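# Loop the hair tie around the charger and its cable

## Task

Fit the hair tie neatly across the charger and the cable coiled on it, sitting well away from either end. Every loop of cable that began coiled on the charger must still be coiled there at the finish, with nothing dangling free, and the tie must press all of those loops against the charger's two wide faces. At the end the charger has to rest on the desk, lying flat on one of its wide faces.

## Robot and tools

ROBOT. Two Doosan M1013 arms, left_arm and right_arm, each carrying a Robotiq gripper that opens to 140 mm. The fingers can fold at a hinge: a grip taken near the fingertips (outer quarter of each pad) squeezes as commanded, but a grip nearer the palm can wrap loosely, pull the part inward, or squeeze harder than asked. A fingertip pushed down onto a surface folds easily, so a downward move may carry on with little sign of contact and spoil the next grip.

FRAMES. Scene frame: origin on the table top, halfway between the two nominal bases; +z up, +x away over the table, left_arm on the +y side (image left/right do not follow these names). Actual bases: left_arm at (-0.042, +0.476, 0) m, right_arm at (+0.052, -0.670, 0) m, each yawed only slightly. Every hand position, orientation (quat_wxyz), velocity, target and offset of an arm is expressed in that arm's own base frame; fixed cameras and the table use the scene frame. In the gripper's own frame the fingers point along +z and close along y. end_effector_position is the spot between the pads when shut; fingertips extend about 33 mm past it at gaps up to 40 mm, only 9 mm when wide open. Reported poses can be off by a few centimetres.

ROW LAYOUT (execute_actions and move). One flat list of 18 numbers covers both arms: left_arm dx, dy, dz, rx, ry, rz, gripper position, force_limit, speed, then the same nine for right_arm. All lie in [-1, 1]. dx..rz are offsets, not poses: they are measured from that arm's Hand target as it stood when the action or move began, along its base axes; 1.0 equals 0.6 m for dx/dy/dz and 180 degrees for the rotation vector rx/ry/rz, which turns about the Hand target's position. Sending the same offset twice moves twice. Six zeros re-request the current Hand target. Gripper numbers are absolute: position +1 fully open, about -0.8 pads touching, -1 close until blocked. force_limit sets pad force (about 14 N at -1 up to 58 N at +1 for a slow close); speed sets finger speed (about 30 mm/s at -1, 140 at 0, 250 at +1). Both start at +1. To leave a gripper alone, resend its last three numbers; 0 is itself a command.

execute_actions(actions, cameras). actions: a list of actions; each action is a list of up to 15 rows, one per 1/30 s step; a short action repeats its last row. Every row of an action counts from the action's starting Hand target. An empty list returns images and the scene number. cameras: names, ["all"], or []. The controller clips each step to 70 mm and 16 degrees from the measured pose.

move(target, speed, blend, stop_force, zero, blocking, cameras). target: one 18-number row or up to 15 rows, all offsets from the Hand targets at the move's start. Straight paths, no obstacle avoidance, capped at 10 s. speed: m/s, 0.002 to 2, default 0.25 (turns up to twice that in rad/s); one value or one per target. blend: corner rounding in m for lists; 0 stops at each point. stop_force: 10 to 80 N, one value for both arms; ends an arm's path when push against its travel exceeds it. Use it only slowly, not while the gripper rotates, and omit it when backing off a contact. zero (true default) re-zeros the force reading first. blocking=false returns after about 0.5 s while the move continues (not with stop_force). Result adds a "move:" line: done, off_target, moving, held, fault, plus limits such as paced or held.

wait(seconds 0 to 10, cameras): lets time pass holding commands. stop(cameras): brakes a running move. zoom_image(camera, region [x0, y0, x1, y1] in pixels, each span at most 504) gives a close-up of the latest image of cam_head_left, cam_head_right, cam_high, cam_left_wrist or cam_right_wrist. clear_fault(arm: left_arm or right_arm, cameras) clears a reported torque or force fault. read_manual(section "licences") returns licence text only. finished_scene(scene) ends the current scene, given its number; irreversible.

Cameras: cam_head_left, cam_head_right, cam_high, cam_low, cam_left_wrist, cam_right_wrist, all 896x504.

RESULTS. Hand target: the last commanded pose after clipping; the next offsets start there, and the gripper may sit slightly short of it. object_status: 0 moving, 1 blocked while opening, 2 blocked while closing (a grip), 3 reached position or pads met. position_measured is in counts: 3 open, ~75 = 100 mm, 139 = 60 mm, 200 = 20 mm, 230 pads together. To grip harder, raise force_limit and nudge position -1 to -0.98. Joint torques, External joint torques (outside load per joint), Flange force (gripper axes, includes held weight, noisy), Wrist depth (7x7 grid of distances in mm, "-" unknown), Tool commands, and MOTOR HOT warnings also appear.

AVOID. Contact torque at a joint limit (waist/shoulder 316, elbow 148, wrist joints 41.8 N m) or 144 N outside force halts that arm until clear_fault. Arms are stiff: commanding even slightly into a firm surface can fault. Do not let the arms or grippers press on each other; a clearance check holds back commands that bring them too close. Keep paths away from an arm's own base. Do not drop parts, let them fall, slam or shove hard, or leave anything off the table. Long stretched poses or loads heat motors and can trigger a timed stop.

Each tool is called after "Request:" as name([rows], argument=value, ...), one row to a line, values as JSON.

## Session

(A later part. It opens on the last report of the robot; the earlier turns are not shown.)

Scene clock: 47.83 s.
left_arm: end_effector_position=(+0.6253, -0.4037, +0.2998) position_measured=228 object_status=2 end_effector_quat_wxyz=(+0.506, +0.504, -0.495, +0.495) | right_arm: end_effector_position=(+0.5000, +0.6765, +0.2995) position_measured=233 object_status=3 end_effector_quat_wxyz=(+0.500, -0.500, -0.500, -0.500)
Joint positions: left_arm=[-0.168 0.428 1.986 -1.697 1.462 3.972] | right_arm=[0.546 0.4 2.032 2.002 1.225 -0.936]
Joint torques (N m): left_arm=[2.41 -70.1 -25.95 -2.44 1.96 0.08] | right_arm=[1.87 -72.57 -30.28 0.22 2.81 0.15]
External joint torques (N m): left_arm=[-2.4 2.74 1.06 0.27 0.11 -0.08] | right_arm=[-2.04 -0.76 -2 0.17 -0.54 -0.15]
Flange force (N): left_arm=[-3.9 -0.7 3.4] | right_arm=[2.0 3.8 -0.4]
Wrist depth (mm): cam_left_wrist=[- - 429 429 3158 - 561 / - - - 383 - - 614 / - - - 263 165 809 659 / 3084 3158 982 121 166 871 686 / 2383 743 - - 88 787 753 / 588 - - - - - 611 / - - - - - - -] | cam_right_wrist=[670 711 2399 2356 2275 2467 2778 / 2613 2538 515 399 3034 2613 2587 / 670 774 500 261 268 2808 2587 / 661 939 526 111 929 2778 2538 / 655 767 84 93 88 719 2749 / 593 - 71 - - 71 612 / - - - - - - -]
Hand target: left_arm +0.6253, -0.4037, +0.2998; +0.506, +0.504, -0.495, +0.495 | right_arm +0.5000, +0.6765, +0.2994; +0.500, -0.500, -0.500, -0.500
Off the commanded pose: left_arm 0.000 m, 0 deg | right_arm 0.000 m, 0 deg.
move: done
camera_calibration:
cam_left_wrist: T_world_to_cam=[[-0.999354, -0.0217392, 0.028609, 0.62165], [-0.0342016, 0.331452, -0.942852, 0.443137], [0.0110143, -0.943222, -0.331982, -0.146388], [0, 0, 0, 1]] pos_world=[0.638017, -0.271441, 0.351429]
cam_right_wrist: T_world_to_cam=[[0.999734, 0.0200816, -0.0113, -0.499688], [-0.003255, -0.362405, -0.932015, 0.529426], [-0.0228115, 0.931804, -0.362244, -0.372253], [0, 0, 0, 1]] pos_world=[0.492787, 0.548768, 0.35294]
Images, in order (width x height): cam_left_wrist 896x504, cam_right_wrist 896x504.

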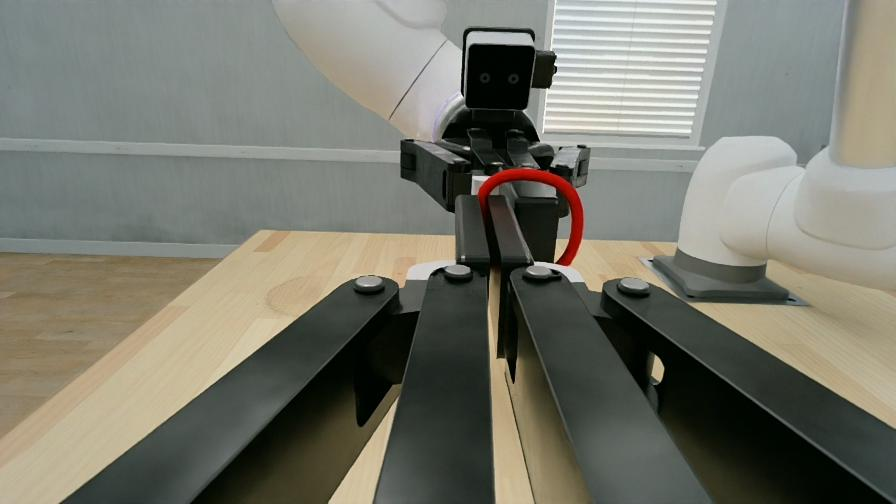

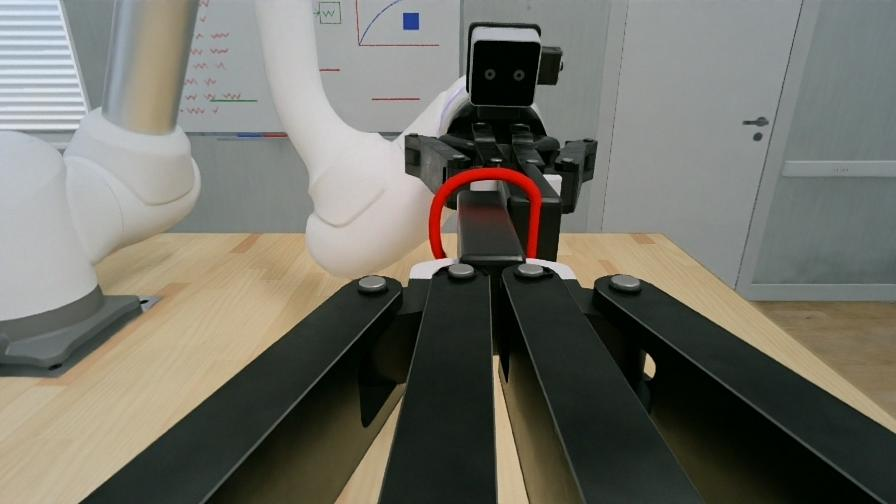

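Request:
move([
  [0,0,0,0,0,0,-1,0,-1,-0.0018,0.048,0,0,0,0,-1,0,0],
], speed=0.06, cameras=["cam_right_wrist","cam_left_wrist"])

Request:
zoom_image(camera="cam_right_wrist", region=[400, 120, 580, 280])

Request:
zoom_image(camera="cam_left_wrist", region=[400, 120, 620, 300])

Scene clock: 49.07 s.
left_arm: end_effector_position=(+0.6253, -0.4037, +0.2998) position_measured=228 object_status=2 end_effector_quat_wxyz=(+0.506, +0.504, -0.495, +0.495) | right_arm: end_effector_position=(+0.4989, +0.7053, +0.2994) position_measured=233 object_status=3 end_effector_quat_wxyz=(+0.500, -0.500, -0.500, -0.500)
Joint positions: left_arm=[-0.168 0.428 1.986 -1.697 1.462 3.972] | right_arm=[0.586 0.419 2 2.033 1.196 -0.937]
Joint torques (N m): left_arm=[2.53 -70.01 -25.98 -2.44 1.98 0.05] | right_arm=[1.74 -74.13 -31.12 0.07 2.85 0.03]
External joint torques (N m): left_arm=[-2.61 2.83 1.12 0.28 0.08 -0.05] | right_arm=[-1.69 -1.33 -1.56 0.19 -0.58 -0.03]
Flange force (N): left_arm=[-4.1 -0.6 3.8] | right_arm=[2.8 2.4 -0.6]
Wrist depth (mm): cam_left_wrist=[2849 - 402 410 - - 565 / 2849 - - 411 - - 608 / 3404 - - 237 239 3495 660 / 3236 3236 989 121 136 895 701 / 2383 740 - - 88 802 753 / 1942 - - - - - 611 / - - - - - - -] | cam_right_wrist=[2421 2356 2399 2490 2315 2399 2421 / 2587 2538 491 424 2538 2538 - / 684 874 469 244 250 2778 2749 / 641 946 488 111 137 2869 - / 648 772 83 93 88 721 2587 / 590 - 71 - - - 614 / - - - - - 72 -]
Hand target: left_arm +0.6253, -0.4037, +0.2998; +0.506, +0.504, -0.495, +0.495 | right_arm +0.4989, +0.7053, +0.2994; +0.500, -0.500, -0.500, -0.500
Off the commanded pose: left_arm 0.000 m, 0 deg | right_arm 0.000 m, 0 deg.
move: done
camera_calibration:
cam_left_wrist: T_world_to_cam=[[-0.999354, -0.0217392, 0.028609, 0.62165], [-0.0342016, 0.331452, -0.942852, 0.443137], [0.0110143, -0.943222, -0.331982, -0.146388], [0, 0, 0, 1]] pos_world=[0.638017, -0.271441, 0.351429]
cam_right_wrist: T_world_to_cam=[[0.999734, 0.0200816, -0.0113, -0.499266], [-0.003255, -0.362405, -0.932015, 0.53973], [-0.0228115, 0.931804, -0.362244, -0.399055], [0, 0, 0, 1]] pos_world=[0.491787, 0.577468, 0.35284]
Images, in order (width x height): cam_left_wrist 896x504, cam_right_wrist 896x504.

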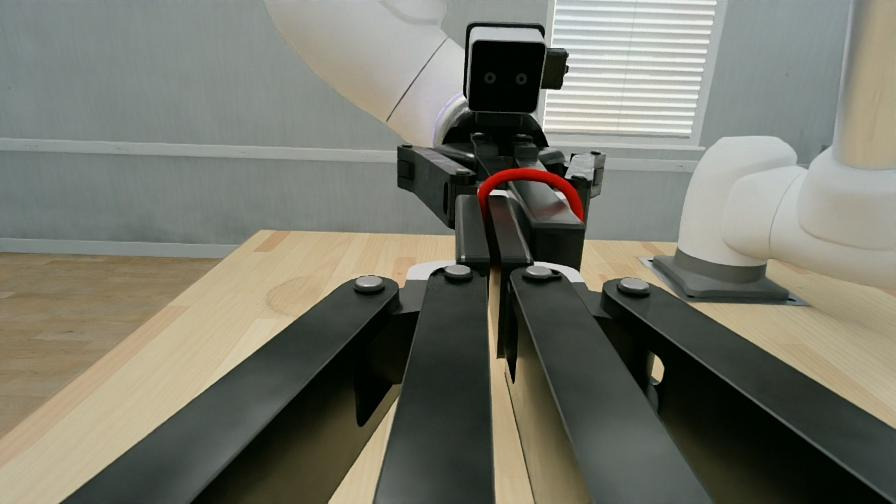

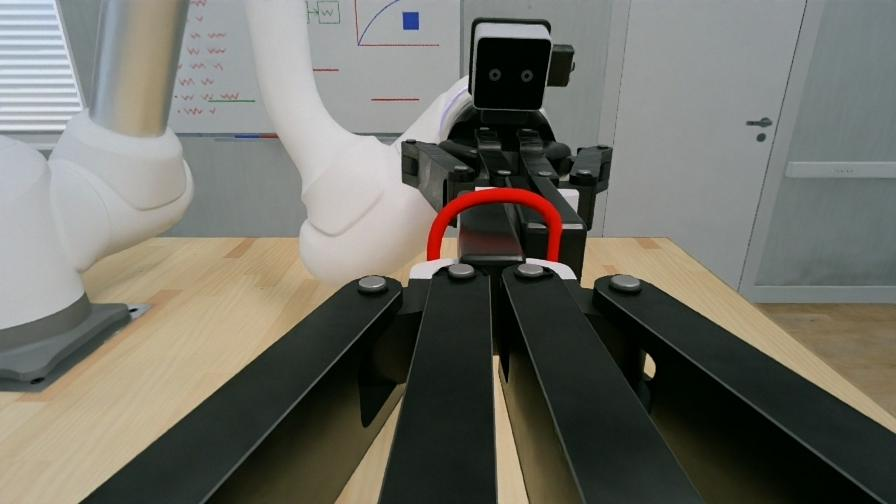

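Scaled by 2.800.

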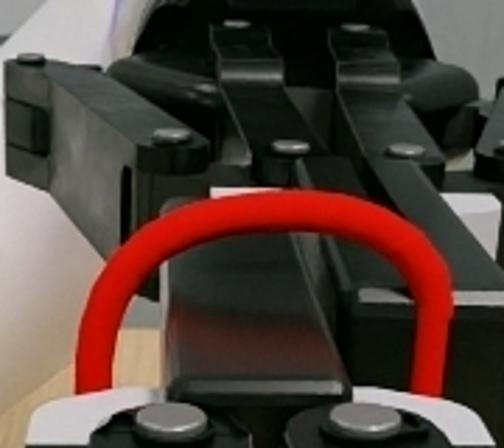

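Scaled by 2.291.

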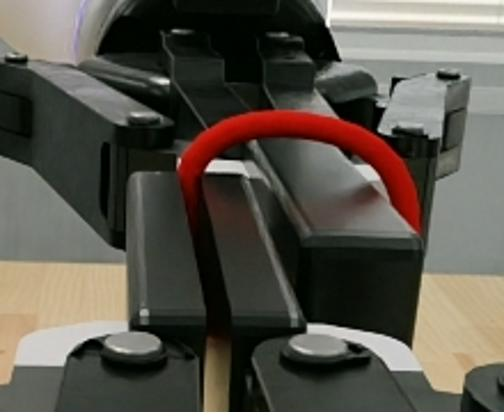

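Request:
move(target=[0,0,0,0,0,0,-1,0,-1,-0.0065,0,0.003,0,0,0,-1,0,0], speed=0.05)

Request:
move(target=[0,0,0,0,0,0,-0.705,0,-1,0,0,0,0,0,0,-1,0,0])

Request:
move(target=[0,0.1,0,0,0,0,-0.705,0,-1,0,0,0,0,0,0,-1,0,0], speed=0.08, cameras=["cam_right_wrist","cam_left_wrist"])

Request:
zoom_image(camera="cam_left_wrist", region=[400, 120, 620, 300])

Request:
zoom_image(camera="cam_right_wrist", region=[400, 120, 580, 280])

Scene clock: 50.07 s.
left_arm: end_effector_position=(+0.6253, -0.4037, +0.2998) position_measured=228 object_status=2 end_effector_quat_wxyz=(+0.506, +0.504, -0.495, +0.495) | right_arm: end_effector_position=(+0.4951, +0.7053, +0.3012) position_measured=233 object_status=3 end_effector_quat_wxyz=(+0.500, -0.500, -0.500, -0.500)
Joint positions: left_arm=[-0.168 0.428 1.986 -1.697 1.462 3.972] | right_arm=[0.59 0.413 2.006 2.036 1.193 -0.937]
Joint torques (N m): left_arm=[2.42 -69.92 -25.89 -2.47 1.93 0.04] | right_arm=[2.28 -73.09 -31.17 0.03 2.78 0.04]
External joint torques (N m): left_arm=[-2.29 1.86 0.88 0.32 0.15 -0.04] | right_arm=[-2.12 -2 -1.6 0.2 -0.49 -0.04]
Flange force (N): left_arm=[-2.8 0.0 3.1] | right_arm=[3.6 2.2 -1.7]
Wrist depth (mm): cam_left_wrist=[- 3495 408 414 - 2496 555 / - - - 417 - - 607 / - - - 250 204 809 659 / 4032 3048 1000 121 135 840 706 / 2383 734 - - 89 797 760 / 1846 - - - - - 614 / - - - - - - -] | cam_right_wrist=[2444 706 2399 2467 2111 2421 2467 / 698 2538 487 431 2693 2562 2078 / 682 765 467 266 262 2721 - / 657 939 490 111 136 2869 - / 655 772 83 93 88 723 2808 / 589 - 71 - - 71 615 / - - - - - 71 -]
Hand target: left_arm +0.6253, -0.4037, +0.2998; +0.506, +0.504, -0.495, +0.495 | right_arm +0.4950, +0.7053, +0.3012; +0.500, -0.500, -0.500, -0.500
Off the commanded pose: left_arm 0.000 m, 0 deg | right_arm 0.000 m, 0 deg.
move: done

Scene clock: 50.57 s.
left_arm: end_effector_position=(+0.6253, -0.4037, +0.2998) position_measured=217 object_status=0 end_effector_quat_wxyz=(+0.506, +0.504, -0.495, +0.495) | right_arm: end_effector_position=(+0.4950, +0.7053, +0.3012) position_measured=233 object_status=3 end_effector_quat_wxyz=(+0.500, -0.500, -0.500, -0.500)
Joint positions: left_arm=[-0.168 0.428 1.986 -1.697 1.462 3.972] | right_arm=[0.59 0.413 2.006 2.036 1.193 -0.937]
Joint torques (N m): left_arm=[2.43 -69.88 -25.85 -2.44 1.97 0.08] | right_arm=[2.39 -72.95 -30.95 -0.04 2.78 0.07]
External joint torques (N m): left_arm=[-2.32 2.38 0.92 0.29 0.09 -0.08] | right_arm=[-2.41 -2.2 -1.84 0.3 -0.5 -0.07]
Flange force (N): left_arm=[-3.4 -0.6 3.3] | right_arm=[3.9 2.5 -1.8]
Wrist depth (mm): cam_left_wrist=[- - 403 408 - - 561 / - - - 413 - - 604 / 3640 2621 2221 249 204 - 649 / 2675 2945 993 122 135 848 705 / 2427 780 - - - 792 769 / 1971 - - - - - 617 / - - - - - - -] | cam_right_wrist=[661 709 470 2587 2399 2356 2295 / 725 2538 493 405 2613 2562 2199 / 682 763 471 261 262 2721 - / 655 949 483 111 138 2838 - / 657 769 83 93 88 723 2721 / 589 - 71 - - - 622 / - - - - - 69 -]
Hand target: left_arm +0.6253, -0.4037, +0.2998; +0.506, +0.504, -0.495, +0.495 | right_arm +0.4950, +0.7053, +0.3012; +0.500, -0.500, -0.500, -0.500
Off the commanded pose: left_arm 0.000 m, 0 deg | right_arm 0.000 m, 0 deg.
move: done

Scene clock: 51.70 s.
left_arm: end_effector_position=(+0.6253, -0.3437, +0.2997) position_measured=217 object_status=3 end_effector_quat_wxyz=(+0.506, +0.504, -0.495, +0.495) | right_arm: end_effector_position=(+0.4950, +0.7053, +0.3012) position_measured=233 object_status=3 end_effector_quat_wxyz=(+0.500, -0.500, -0.500, -0.500)
Joint positions: left_arm=[-0.073 0.423 1.994 -1.626 1.525 3.97] | right_arm=[0.59 0.413 2.006 2.036 1.193 -0.937]
Joint torques (N m): left_arm=[0.86 -69.24 -25.47 -2.24 1.85 0.02] | right_arm=[2.07 -73.35 -31.18 0.08 2.74 0.06]
External joint torques (N m): left_arm=[-0.94 2.47 0.9 0.25 0.22 -0.02] | right_arm=[-2.07 -1.63 -1.55 0.17 -0.46 -0.06]
Flange force (N): left_arm=[-3.6 -1.2 1.0] | right_arm=[3.1 2.4 -1.5]
Wrist depth (mm): cam_left_wrist=[2880 - 455 460 - - 607 / - 2759 - 469 - 2759 639 / - 2648 4032 279 218 837 679 / 3120 950 1016 123 974 904 743 / 2405 751 - - - 804 764 / 1986 - - - - - 611 / - - - - - - -] | cam_right_wrist=[2490 2378 523 2421 2538 2421 2467 / 2587 2587 545 482 2693 2639 2399 / 691 820 532 269 278 2749 2562 / 661 943 572 111 936 2778 2965 / 657 772 83 93 88 721 2749 / 588 - 71 - - 71 617 / - - - - - 72 -]
Hand target: left_arm +0.6253, -0.3437, +0.2998; +0.506, +0.504, -0.495, +0.495 | right_arm +0.4950, +0.7053, +0.3012; +0.500, -0.500, -0.500, -0.500
Off the commanded pose: left_arm 0.000 m, 0 deg | right_arm 0.000 m, 0 deg.
move: done
camera_calibration:
cam_left_wrist: T_world_to_cam=[[-0.999354, -0.0217392, 0.028609, 0.622952], [-0.0342016, 0.331452, -0.942852, 0.423283], [0.0110143, -0.943222, -0.331982, -0.0898895], [0, 0, 0, 1]] pos_world=[0.638017, -0.211541, 0.351429]
cam_right_wrist: T_world_to_cam=[[0.999734, 0.0200458, -0.0113934, -0.495295], [-0.00335498, -0.362406, -0.932014, 0.54148], [-0.022812, 0.931805, -0.362243, -0.398585], [0, 0, 0, 1]] pos_world=[0.487887, 0.577568, 0.35464]
Images, in order (width x height): cam_left_wrist 896x504, cam_right_wrist 896x504.

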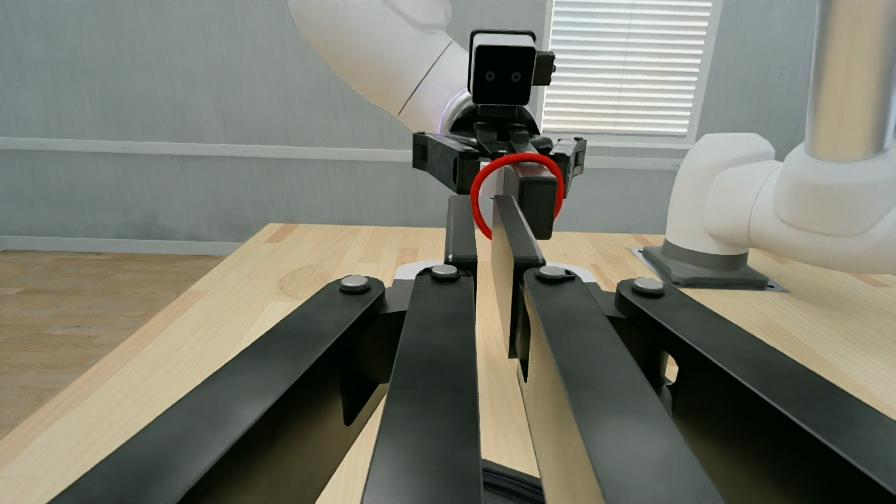

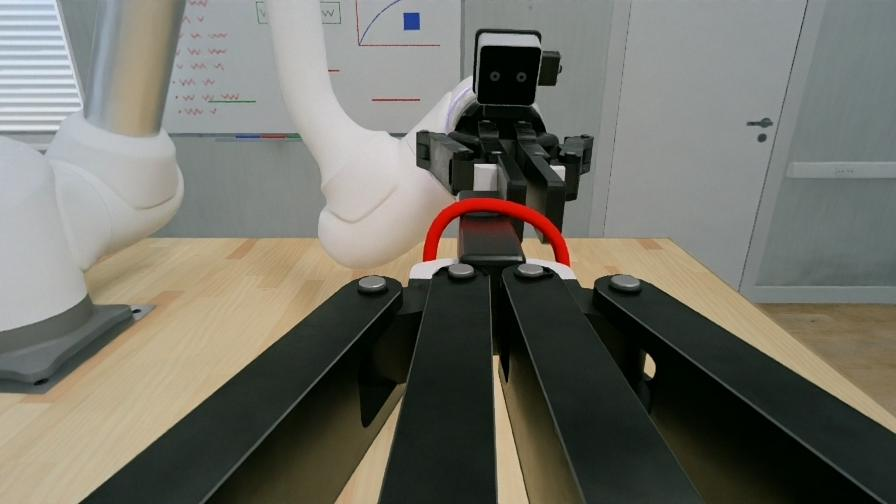

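Scaled by 2.291.

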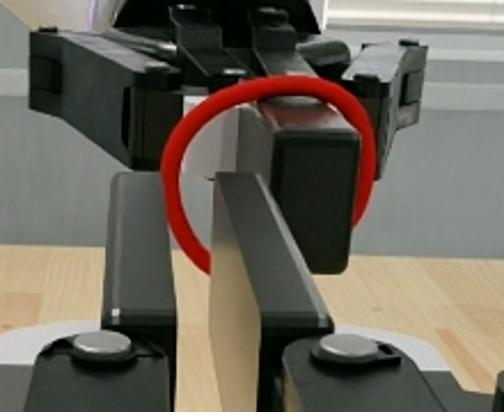

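Scaled by 2.800.

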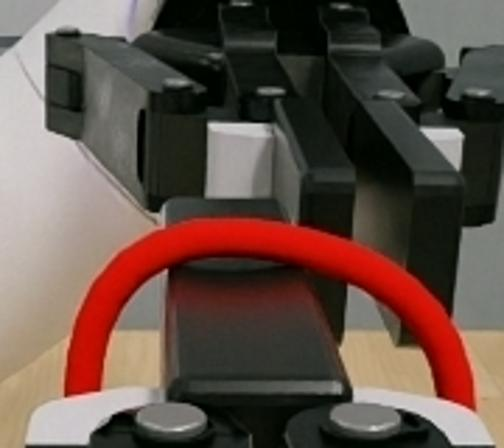

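Request:
move(target=[0,0.15,0,0,0,0,-0.3,0,1,0,0,0,0,0,0,-0.3,1,-1], speed=0.25, cameras=["cam_right_wrist","cam_left_wrist"])

Request:
zoom_image(camera="cam_left_wrist", region=[400, 120, 620, 300])

Request:
zoom_image(camera="cam_right_wrist", region=[340, 120, 640, 340])

Scene clock: 53.70 s.
left_arm: end_effector_position=(+0.6253, -0.2537, +0.2998) position_measured=167 object_status=3 end_effector_quat_wxyz=(+0.506, +0.504, -0.495, +0.495) | right_arm: end_effector_position=(+0.4950, +0.7053, +0.3012) position_measured=167 object_status=0 end_effector_quat_wxyz=(+0.500, -0.500, -0.500, -0.500)
Joint positions: left_arm=[0.071 0.429 1.985 -1.518 1.621 3.966] | right_arm=[0.59 0.413 2.006 2.036 1.193 -0.937]
Joint torques (N m): left_arm=[2.51 -69.29 -25.25 -1.97 1.93 0.08] | right_arm=[1.72 -73 -31.15 0 2.84 0.07]
External joint torques (N m): left_arm=[-2.5 2.47 1.02 0.31 0.12 -0.08] | right_arm=[-1.74 -1.96 -1.6 0.25 -0.57 -0.07]
Flange force (N): left_arm=[-3.6 -1.2 3.3] | right_arm=[3.6 1.8 -1.0]
Wrist depth (mm): cam_left_wrist=[- - 537 531 - - 676 / - 2880 2702 459 - - 747 / - - 4095 423 300 898 755 / 3120 3318 985 957 140 950 837 / 2496 - 94 688 - 89 806 / - - - 560 - - - / - - - 455 - - -] | cam_right_wrist=[2467 2399 2356 2562 2444 2378 2399 / 723 2587 2587 585 2587 2514 2721 / 704 3069 620 441 2693 2721 2256 / 673 1027 1015 865 138 2838 - / 645 - 90 687 93 88 2639 / - - - 564 - - - / - 72 - 463 - - -]
Hand target: left_arm +0.6253, -0.2537, +0.2998; +0.506, +0.504, -0.495, +0.495 | right_arm +0.4950, +0.7053, +0.3012; +0.500, -0.500, -0.500, -0.500
Off the commanded pose: left_arm 0.000 m, 0 deg | right_arm 0.000 m, 0 deg.
move: done
camera_calibration:
cam_left_wrist: T_world_to_cam=[[-0.999354, -0.0217392, 0.028609, 0.624911], [-0.0342016, 0.331452, -0.942852, 0.393419], [0.0110143, -0.943222, -0.331982, -0.00490523], [0, 0, 0, 1]] pos_world=[0.638017, -0.121441, 0.351429]
cam_right_wrist: T_world_to_cam=[[0.999734, 0.0200458, -0.0113934, -0.495295], [-0.00335498, -0.362406, -0.932014, 0.54148], [-0.022812, 0.931805, -0.362243, -0.398585], [0, 0, 0, 1]] pos_world=[0.487887, 0.577568, 0.35464]
Images, in order (width x height): cam_left_wrist 896x504, cam_right_wrist 896x504.

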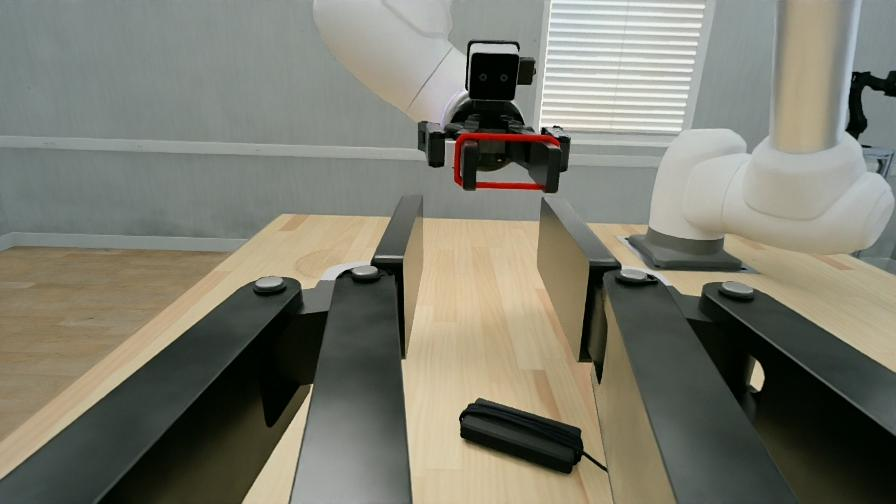

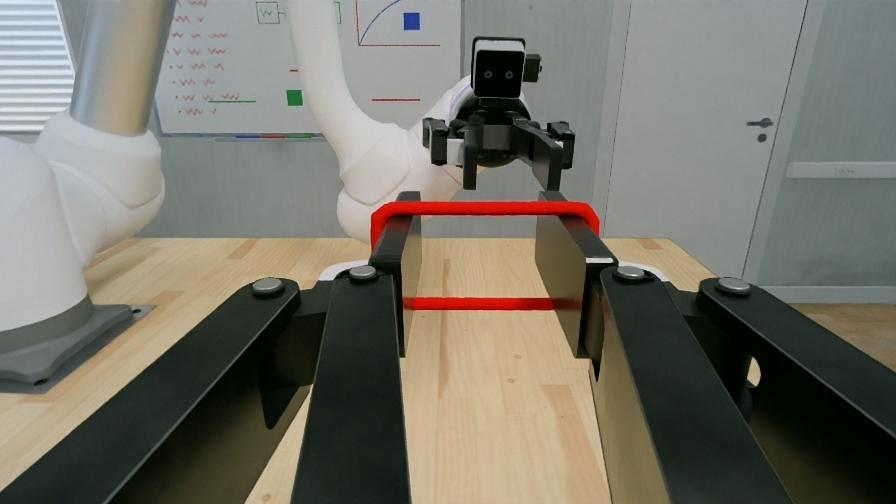

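Scaled by 2.291.

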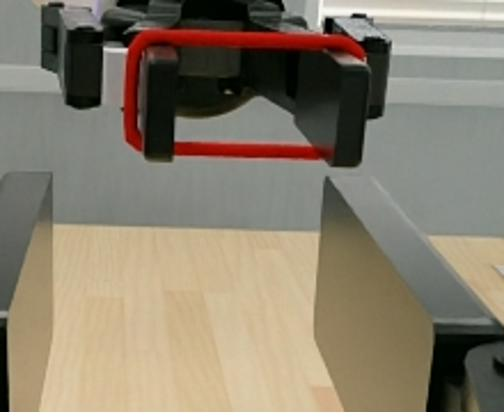

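Scaled by 1.680.

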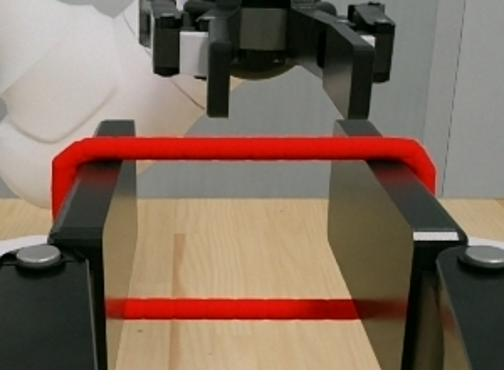

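Request:
move([
  [0,0,0,0,0,0,0.15,0,1,0,-0.5,0,0,0,0,-0.3,1,-1],
], speed=0.35)

Request:
move(target=[-0.187,-0.426,-0.166,0.436,0.293,0.293,0.15,0,1,0,0,0,0,0,0,-0.3,1,-1], speed=0.35, cameras=["cam_right_wrist","cam_left_wrist"])

Request:
zoom_image(camera="cam_left_wrist", region=[250, 0, 700, 300])

Scene clock: 55.93 s.
left_arm: end_effector_position=(+0.6253, -0.2537, +0.2998) position_measured=110 object_status=3 end_effector_quat_wxyz=(+0.506, +0.504, -0.495, +0.495) | right_arm: end_effector_position=(+0.4950, +0.4054, +0.3012) position_measured=167 object_status=3 end_effector_quat_wxyz=(+0.500, -0.500, -0.500, -0.500)
Joint positions: left_arm=[0.071 0.429 1.985 -1.518 1.621 3.966] | right_arm=[0.077 0.27 2.232 1.633 1.524 -0.932]
Joint torques (N m): left_arm=[2.37 -69.64 -25.23 -1.93 1.91 0.05] | right_arm=[2.77 -55.94 -27.64 1.4 2.61 0.03]
External joint torques (N m): left_arm=[-2.36 2.65 0.96 0.27 0.13 -0.05] | right_arm=[-2.69 -1.54 -1.57 0.11 -0.34 -0.04]
Flange force (N): left_arm=[-3.8 -1.5 3.1] | right_arm=[3.3 1.3 -4.6]
Wrist depth (mm): cam_left_wrist=[- - 758 814 - 688 676 / - 3276 3590 699 - 728 712 / - 4160 3640 3084 3449 753 2621 / 3276 3590 145 1016 166 769 982 / - - 669 714 688 119 - / - - 555 561 569 - - / - - 450 457 444 - -] | cam_right_wrist=[2778 956 2749 2749 2808 2838 2693 / 2965 1015 2869 889 3384 2932 - / 822 977 2808 923 3069 3142 - / 933 916 1011 939 138 1211 2808 / 774 - 90 686 93 88 2693 / - - - 564 - - - / - 72 - 438 - - -]
Hand target: left_arm +0.6253, -0.2537, +0.2998; +0.506, +0.504, -0.495, +0.495 | right_arm +0.4950, +0.4053, +0.3012; +0.500, -0.500, -0.500, -0.500
Off the commanded pose: left_arm 0.000 m, 0 deg | right_arm 0.000 m, 0 deg.
move: done

Scene clock: 59.23 s.
left_arm: end_effector_position=(+0.5131, -0.5092, +0.2002) position_measured=110 object_status=3 end_effector_quat_wxyz=(+0.000, +0.983, -0.182, +0.000) | right_arm: end_effector_position=(+0.4950, +0.4053, +0.3012) position_measured=167 object_status=3 end_effector_quat_wxyz=(+0.500, -0.500, -0.500, -0.500)
Joint positions: left_arm=[-0.829 0.332 1.616 0 1.193 1.108] | right_arm=[0.077 0.27 2.232 1.633 1.524 -0.932]
Joint torques (N m): left_arm=[2.22 -75.38 -39.59 3.8 -0.14 0.1] | right_arm=[2.65 -56.06 -27.81 1.36 2.66 0.03]
External joint torques (N m): left_arm=[-2.33 3.86 1.13 0.15 0.08 -0.1] | right_arm=[-2.79 -1.28 -1.42 0.17 -0.39 -0.03]
Flange force (N): left_arm=[1.7 4.4 3.4] | right_arm=[2.8 1.4 -4.7]
Wrist depth (mm): cam_left_wrist=[307 304 304 284 299 299 298 / 320 320 319 314 314 313 314 / 338 335 334 335 332 331 331 / 358 354 145 351 344 344 348 / - - 374 372 372 118 - / - - 398 395 394 - - / - - 421 421 422 - -] | cam_right_wrist=[2869 860 301 2562 2538 2778 3428 / 2838 904 322 2778 2336 2900 - / 860 898 326 162 3341 3069 2613 / 886 929 138 939 138 3142 3258 / 769 - 90 682 93 84 2838 / - - - 563 - - - / - 72 - 444 - - -]
Hand target: left_arm +0.5131, -0.5093, +0.2002; +0.000, +0.983, -0.182, +0.000 | right_arm +0.4950, +0.4053, +0.3012; +0.500, -0.500, -0.500, -0.500
Off the commanded pose: left_arm 0.000 m, 0 deg | right_arm 0.000 m, 0 deg.
move: done
camera_calibration:
cam_left_wrist: T_world_to_cam=[[-0.349964, -0.936481, -0.0229912, -0.278585], [-0.885909, 0.32289, 0.333028, 0.557664], [-0.30445, 0.136916, -0.942637, 0.556294], [0, 0, 0, 1]] pos_world=[0.565909, -0.517119, 0.33226]
cam_right_wrist: T_world_to_cam=[[0.999734, 0.0200458, -0.0113934, -0.489281], [-0.00335498, -0.362406, -0.932014, 0.432759], [-0.022812, 0.931805, -0.362243, -0.119044], [0, 0, 0, 1]] pos_world=[0.487887, 0.277568, 0.35464]
Images, in order (width x height): cam_left_wrist 896x504, cam_right_wrist 896x504.

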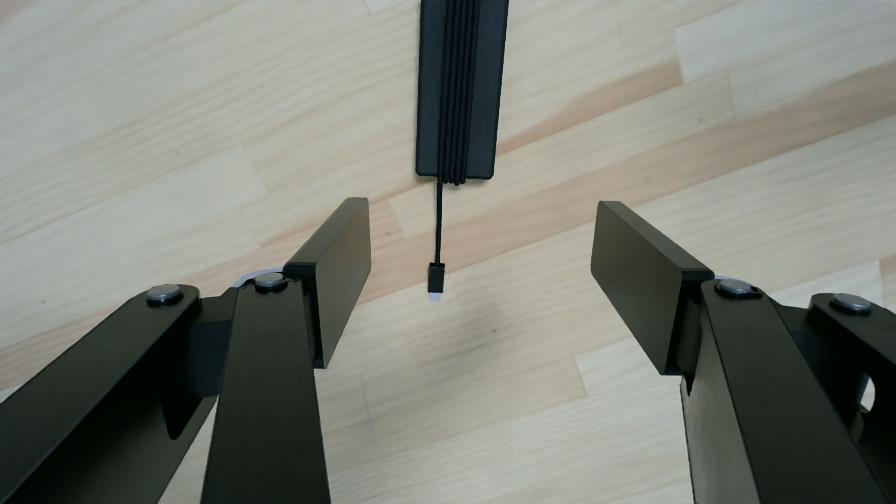

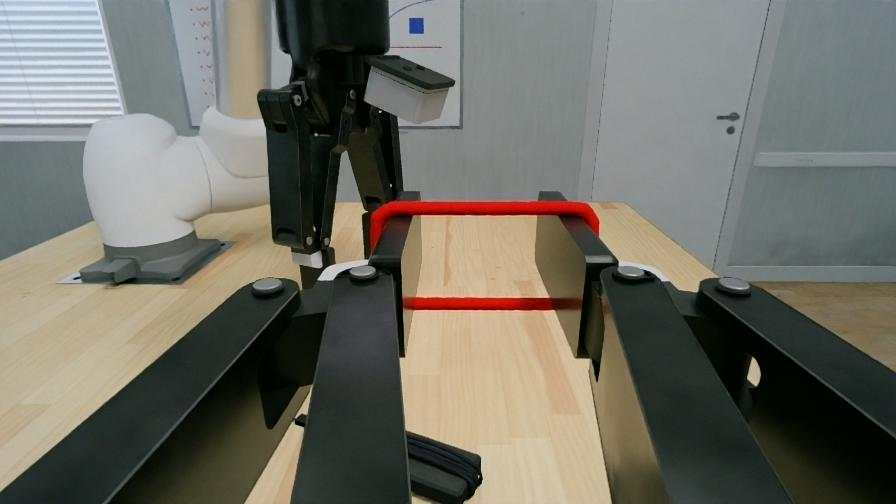

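Scaled by 1.120.

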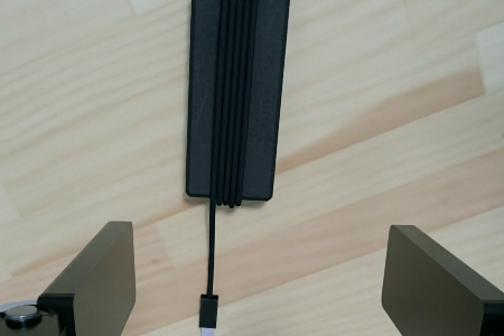

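Request:
move(target=[0.02,0.0087,-0.16,0,0,-0.0133,0.15,0,1,0,0,0,0,0,0,-0.3,1,-1], speed=0.25, cameras=["cam_left_wrist"])

Scene clock: 60.60 s.
left_arm: end_effector_position=(+0.5251, -0.5040, +0.1042) position_measured=110 object_status=3 end_effector_quat_wxyz=(+0.000, +0.979, -0.203, +0.000) | right_arm: end_effector_position=(+0.4950, +0.4053, +0.3012) position_measured=167 object_status=3 end_effector_quat_wxyz=(+0.500, -0.500, -0.500, -0.500)
Joint positions: left_arm=[-0.812 0.408 1.698 0 1.035 1.167] | right_arm=[0.077 0.27 2.232 1.633 1.524 -0.932]
Joint torques (N m): left_arm=[2.26 -79.99 -37.11 3.46 -0.2 0] | right_arm=[2.44 -56.09 -27.64 1.33 2.78 0.02]
External joint torques (N m): left_arm=[-2.15 2.95 1.12 0.25 0.15 0] | right_arm=[-2.52 -1.28 -1.55 0.2 -0.52 -0.02]
Flange force (N): left_arm=[0.6 3.4 3.1] | right_arm=[2.9 1.6 -3.9]
Wrist depth (mm): cam_left_wrist=[218 217 216 196 212 213 212 / 228 228 227 221 224 223 222 / 241 240 238 218 234 235 234 / 253 252 145 250 244 245 245 / - - 264 264 263 119 - / - - 283 281 280 - - / - - 302 300 297 - -] | cam_right_wrist=[2378 2693 296 378 2749 2666 - / 2838 923 317 2778 2932 2869 - / 781 907 341 162 2778 3069 - / 895 920 321 933 138 1216 2666 / 767 - 90 650 93 87 2965 / - - - 563 - - - / - 72 - 439 - - -]
Hand target: left_arm +0.5251, -0.5040, +0.1042; +0.000, +0.979, -0.203, +0.000 | right_arm +0.4950, +0.4053, +0.3012; +0.500, -0.500, -0.500, -0.500
Off the commanded pose: left_arm 0.000 m, 0 deg | right_arm 0.000 m, 0 deg.
move: done
camera_calibration:
cam_left_wrist: T_world_to_cam=[[-0.388716, -0.921069, -0.0230476, -0.243636], [-0.871668, 0.359533, 0.333061, 0.609604], [-0.298486, 0.149556, -0.942623, 0.472098], [0, 0, 0, 1]] pos_world=[0.577582, -0.514183, 0.23636]
Images, in order (width x height): cam_left_wrist 896x504.

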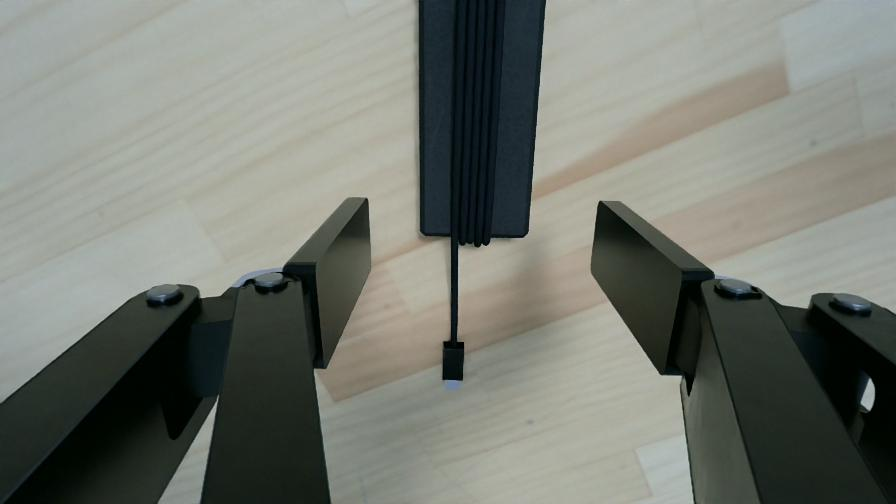

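Request:
move(target=[0,0,-0.108,0,0,-0.008,0.15,0,1,0,0,0,0,0,0,-0.3,1,-1], speed=0.12)

Request:
move(target=[0,0,0,0,0,0,-1,-0.3,-1,0,0,0,0,0,0,-0.3,1,-1], cameras=["cam_left_wrist","cam_low"])

Request:
zoom_image(camera="cam_low", region=[270, 200, 370, 290])

Scene clock: 62.07 s.
left_arm: end_effector_position=(+0.5251, -0.5040, +0.0394) position_measured=110 object_status=3 end_effector_quat_wxyz=(+0.000, +0.977, -0.215, +0.000) | right_arm: end_effector_position=(+0.4950, +0.4053, +0.3012) position_measured=167 object_status=3 end_effector_quat_wxyz=(+0.500, -0.500, -0.500, -0.500)
Joint positions: left_arm=[-0.812 0.466 1.745 0 0.929 1.192] | right_arm=[0.077 0.27 2.232 1.633 1.524 -0.932]
Joint torques (N m): left_arm=[2.21 -82.3 -34.76 3.27 -0.06 0.15] | right_arm=[2.28 -55.81 -27.7 1.32 2.78 0.03]
External joint torques (N m): left_arm=[-2.16 2.75 1.37 0.17 0.01 -0.14] | right_arm=[-2.3 -1.5 -1.52 0.2 -0.52 -0.03]
Flange force (N): left_arm=[-0.5 3.2 3.6] | right_arm=[3.3 1.2 -3.5]
Wrist depth (mm): cam_left_wrist=[158 157 157 132 153 155 154 / 166 166 164 140 161 163 161 / 175 174 173 149 168 171 170 / 184 184 146 159 156 176 179 / - - 192 194 192 118 - / - - 206 204 204 - - / - - 218 218 217 - -] | cam_right_wrist=[2778 2562 289 323 422 2721 - / 2932 895 310 354 2900 2900 - / 851 910 335 328 2778 3258 - / 949 907 367 943 138 1100 - / 767 - 90 648 93 87 2721 / - - - 540 - - - / - 72 - 445 - - -]
Hand target: left_arm +0.5251, -0.5040, +0.0394; +0.000, +0.977, -0.215, +0.000 | right_arm +0.4950, +0.4053, +0.3012; +0.500, -0.500, -0.500, -0.500
Off the commanded pose: left_arm 0.000 m, 0 deg | right_arm 0.000 m, 0 deg.
move: done

Scene clock: 63.23 s.
left_arm: end_effector_position=(+0.5251, -0.5040, +0.0393) position_measured=154 object_status=0 end_effector_quat_wxyz=(+0.000, +0.977, -0.215, +0.000) | right_arm: end_effector_position=(+0.4950, +0.4053, +0.3012) position_measured=167 object_status=3 end_effector_quat_wxyz=(+0.500, -0.500, -0.500, -0.500)
Joint positions: left_arm=[-0.812 0.467 1.745 0 0.929 1.192] | right_arm=[0.077 0.27 2.232 1.633 1.524 -0.932]
Joint torques (N m): left_arm=[1.94 -81.31 -34.39 3.16 -0.39 0.08] | right_arm=[2.23 -55.67 -27.76 1.37 2.76 0.04]
External joint torques (N m): left_arm=[-2.04 2.33 1.16 0.26 0.34 -0.08] | right_arm=[-2.27 -1.56 -1.42 0.14 -0.5 -0.04]
Flange force (N): left_arm=[-0.3 3.0 2.5] | right_arm=[3.3 1.0 -3.6]
Wrist depth (mm): cam_left_wrist=[158 157 157 134 154 155 154 / 166 166 164 140 161 162 162 / 175 174 173 149 168 170 170 / 184 184 179 156 155 180 179 / 193 - - 194 190 - 187 / - - - 204 203 - - / - - - 218 217 - -] | cam_right_wrist=[2749 2778 290 323 423 2838 2399 / 2869 904 310 352 3034 2900 - / 846 926 335 337 3069 3069 3519 / 898 916 366 939 138 3105 3219 / 767 - 90 648 93 83 2721 / - - - 564 - - - / - 72 - 445 - - -]
Hand target: left_arm +0.5251, -0.5040, +0.0394; +0.000, +0.977, -0.215, +0.000 | right_arm +0.4950, +0.4053, +0.3012; +0.500, -0.500, -0.500, -0.500
Off the commanded pose: left_arm 0.000 m, 0 deg | right_arm 0.000 m, 0 deg.
move: done
camera_calibration:
cam_left_wrist: T_world_to_cam=[[-0.411808, -0.910979, -0.0230405, -0.227975], [-0.862309, 0.381381, 0.333125, 0.637239], [-0.294682, 0.157051, -0.942601, 0.41268], [0, 0, 0, 1]] pos_world=[0.577225, -0.515524, 0.17146]
Images, in order (width x height): cam_low 896x504, cam_left_wrist 896x504.

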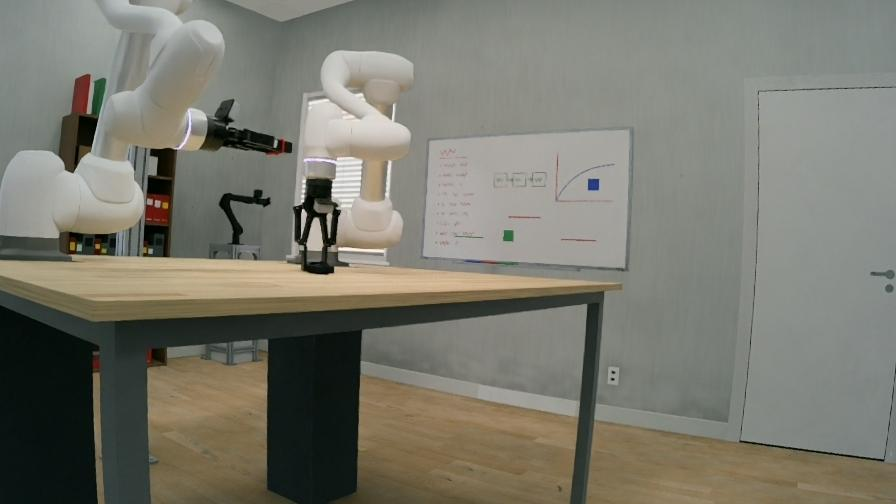

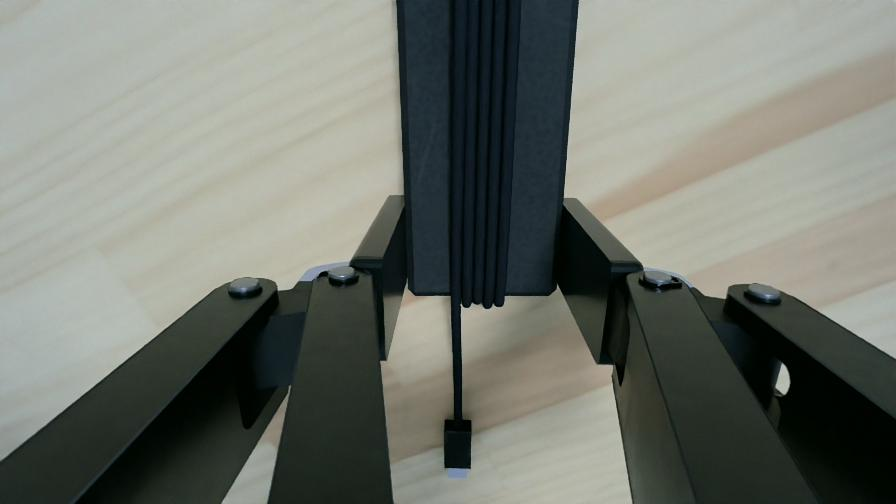

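Scaled by 5.040.

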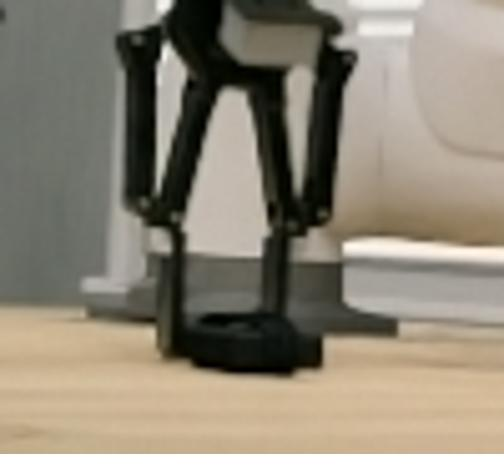

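Request:
move([
  [0,0,0.1,0,0,0,-1,-0.3,-1,0,0,0,0,0,0,-0.3,1,-1],
  [0.1227,0.3,0.433,0,0,-0.356,-1,-0.3,-1,0,0,0,0,0,0,-0.3,1,-1],
], speed=[0.08,0.2], cameras=["cam_left_wrist","cam_right_wrist","cam_head_left"])

Request:
zoom_image(camera="cam_right_wrist", region=[340, 120, 640, 340])

Scene clock: 68.03 s.
left_arm: end_effector_position=(+0.5987, -0.3240, +0.2991) position_measured=154 object_status=2 end_effector_quat_wxyz=(+0.000, +0.714, -0.700, +0.000) | right_arm: end_effector_position=(+0.4950, +0.4053, +0.3012) position_measured=167 object_status=3 end_effector_quat_wxyz=(+0.500, -0.500, -0.500, -0.500)
Joint positions: left_arm=[-0.547 0.22 1.578 -0.001 1.344 2.576] | right_arm=[0.077 0.27 2.232 1.633 1.524 -0.932]
Joint torques (N m): left_arm=[2.35 -67.62 -43.65 3.92 -0.23 -0.03] | right_arm=[1.89 -55.93 -27.77 1.35 2.81 0.05]
External joint torques (N m): left_arm=[-2.39 5.16 3.29 0.19 0.2 0.03] | right_arm=[-1.97 -1.36 -1.43 0.18 -0.55 -0.05]
Flange force (N): left_arm=[3.8 0.4 6.1] | right_arm=[2.9 1.2 -2.9]
Wrist depth (mm): cam_left_wrist=[395 397 390 392 388 389 387 / 415 415 414 401 408 405 408 / 436 434 434 175 425 429 425 / 463 463 448 154 155 453 444 / 482 - - 477 136 - 468 / - - - 507 512 - - / - - - 546 - - -] | cam_right_wrist=[2721 2721 2721 492 2900 2778 - / 2900 963 2932 525 2749 2965 - / 3180 913 1100 543 2999 3069 - / 939 916 1019 874 138 1205 2721 / 776 - 90 686 93 87 2778 / - - - 562 - - - / - 72 - 463 - - -]
Hand target: left_arm +0.5987, -0.3240, +0.2992; +0.000, +0.714, -0.700, +0.000 | right_arm +0.4950, +0.4053, +0.3012; +0.500, -0.500, -0.500, -0.500
Off the commanded pose: left_arm 0.000 m, 0 deg | right_arm 0.000 m, 0 deg.
move: done
camera_calibration:
cam_left_wrist: T_world_to_cam=[[-0.999345, -0.027901, -0.0230383, 0.610262], [-0.0339874, 0.942264, 0.333142, 0.231421], [0.0124131, 0.333707, -0.942595, 0.5244], [0, 0, 0, 1]] pos_world=[0.611218, -0.376028, 0.43126]
cam_right_wrist: T_world_to_cam=[[0.999734, 0.0200458, -0.0113934, -0.489281], [-0.00335498, -0.362406, -0.932014, 0.432759], [-0.022812, 0.931805, -0.362243, -0.119044], [0, 0, 0, 1]] pos_world=[0.487887, 0.277568, 0.35464]
Images, in order (width x height): cam_head_left 896x504, cam_left_wrist 896x504, cam_right_wrist 896x504.

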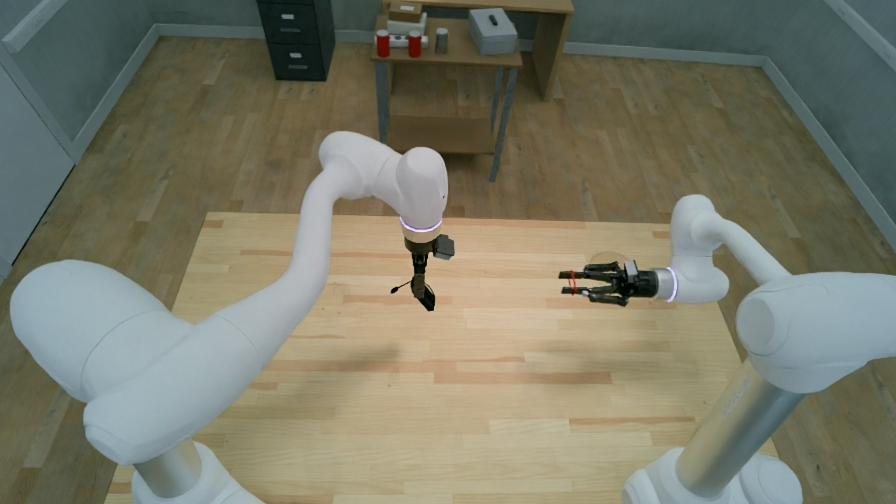

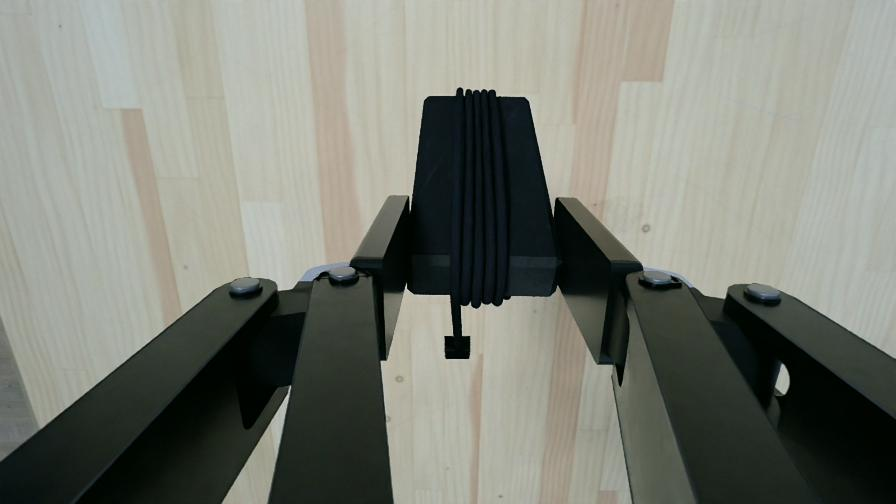

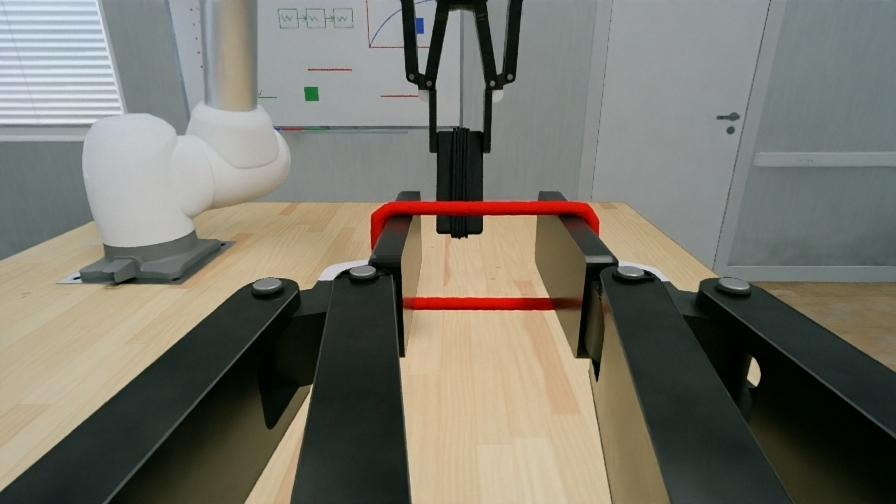

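Scaled by 1.680.

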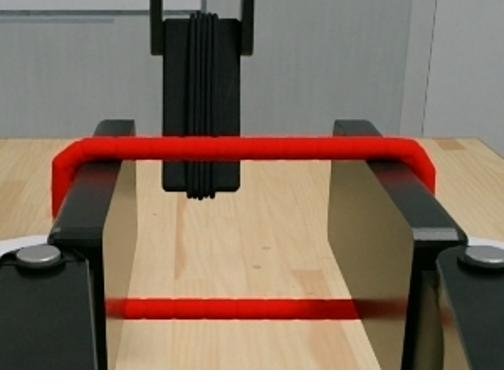

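Request:
move([
  [0,0,-0.27,0,0,0,-1,-0.3,-1,0,0,0,0,0,0,-0.3,1,-1],
  [0,0.09,-0.4315,0,0,0,-1,-0.3,-1,0,0,0,0,0,0,-0.3,1,-1],
], speed=[0.15,0.035], cameras=["cam_left_wrist","cam_low"])

Request:
zoom_image(camera="cam_low", region=[280, 200, 380, 290])

Scene clock: 74.27 s.
left_arm: end_effector_position=(+0.5987, -0.2701, +0.0403) position_measured=154 object_status=2 end_effector_quat_wxyz=(+0.000, +0.714, -0.700, +0.000) | right_arm: end_effector_position=(+0.4950, +0.4053, +0.3012) position_measured=167 object_status=3 end_effector_quat_wxyz=(+0.500, -0.500, -0.500, -0.500)
Joint positions: left_arm=[-0.476 0.373 1.891 -0.001 0.878 2.647] | right_arm=[0.077 0.27 2.232 1.633 1.524 -0.932]
Joint torques (N m): left_arm=[3.07 -70.66 -32.03 3.55 -0.16 0.09] | right_arm=[2.24 -56.14 -27.79 1.36 2.86 0.07]
External joint torques (N m): left_arm=[-3.11 1.35 0.05 -0.3 0.13 -0.09] | right_arm=[-2.15 -1.22 -1.41 0.15 -0.6 -0.08]
Flange force (N): left_arm=[5.0 0.7 1.3] | right_arm=[2.7 1.3 -3.2]
Wrist depth (mm): cam_left_wrist=[159 158 158 136 154 156 156 / 167 166 166 140 163 164 163 / 175 175 175 144 170 172 172 / 186 184 179 149 156 182 181 / 194 - - 165 164 - 189 / - - - 205 205 - - / - - - 219 218 - -] | cam_right_wrist=[2749 2721 2721 509 2666 2721 2778 / 2999 953 2869 550 2587 2932 - / 3069 923 2965 557 2932 3142 2808 / 892 913 1019 652 138 1178 - / 769 - 90 650 93 87 2666 / - - - 563 - - - / - 72 - 461 - - -]
Hand target: left_arm +0.5987, -0.2700, +0.0403; +0.000, +0.714, -0.700, +0.000 | right_arm +0.4950, +0.4053, +0.3012; +0.500, -0.500, -0.500, -0.500
Off the commanded pose: left_arm 0.000 m, 0 deg | right_arm 0.000 m, 0 deg.
move: done
camera_calibration:
cam_left_wrist: T_world_to_cam=[[-0.999344, -0.0278687, -0.0231329, 0.605832], [-0.0339884, 0.942265, 0.333139, 0.266757], [0.0125131, 0.333707, -0.942594, 0.262375], [0, 0, 0, 1]] pos_world=[0.611218, -0.322028, 0.17246]
Images, in order (width x height): cam_low 896x504, cam_left_wrist 896x504.

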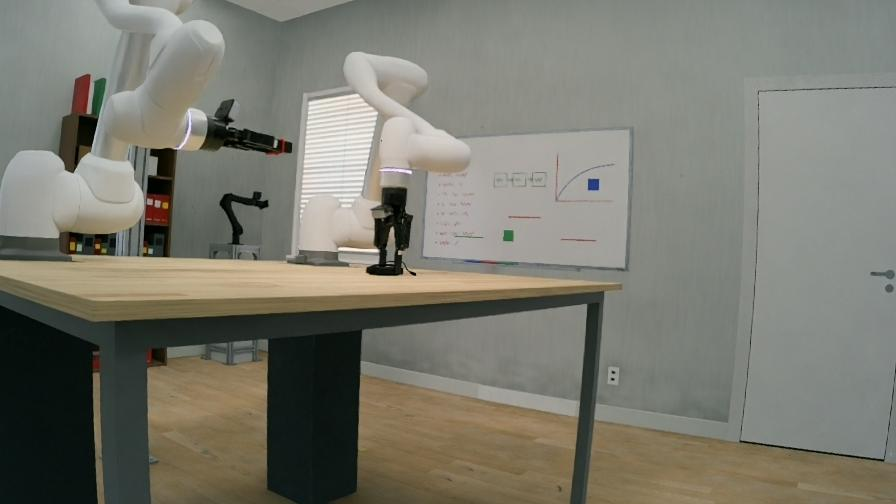

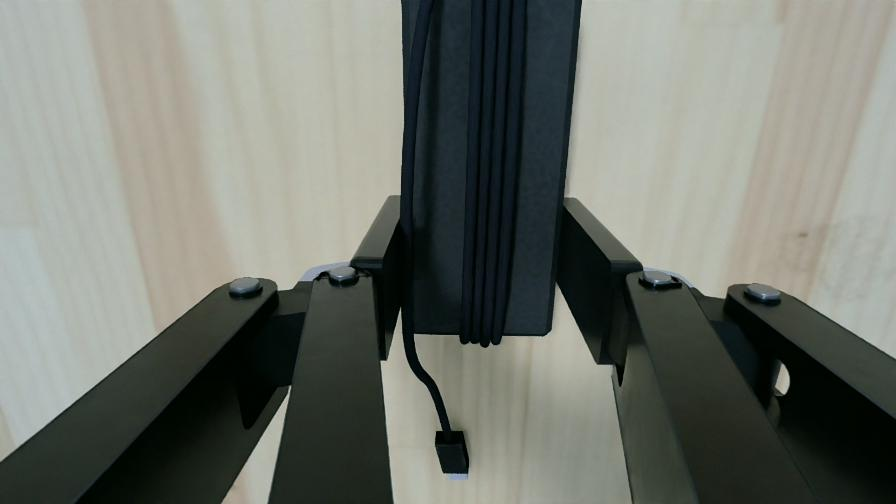

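Scaled by 5.040.

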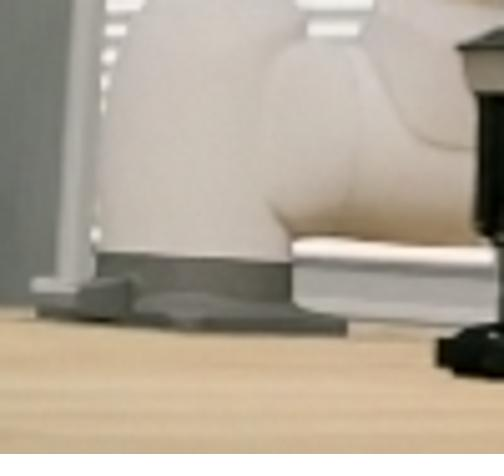

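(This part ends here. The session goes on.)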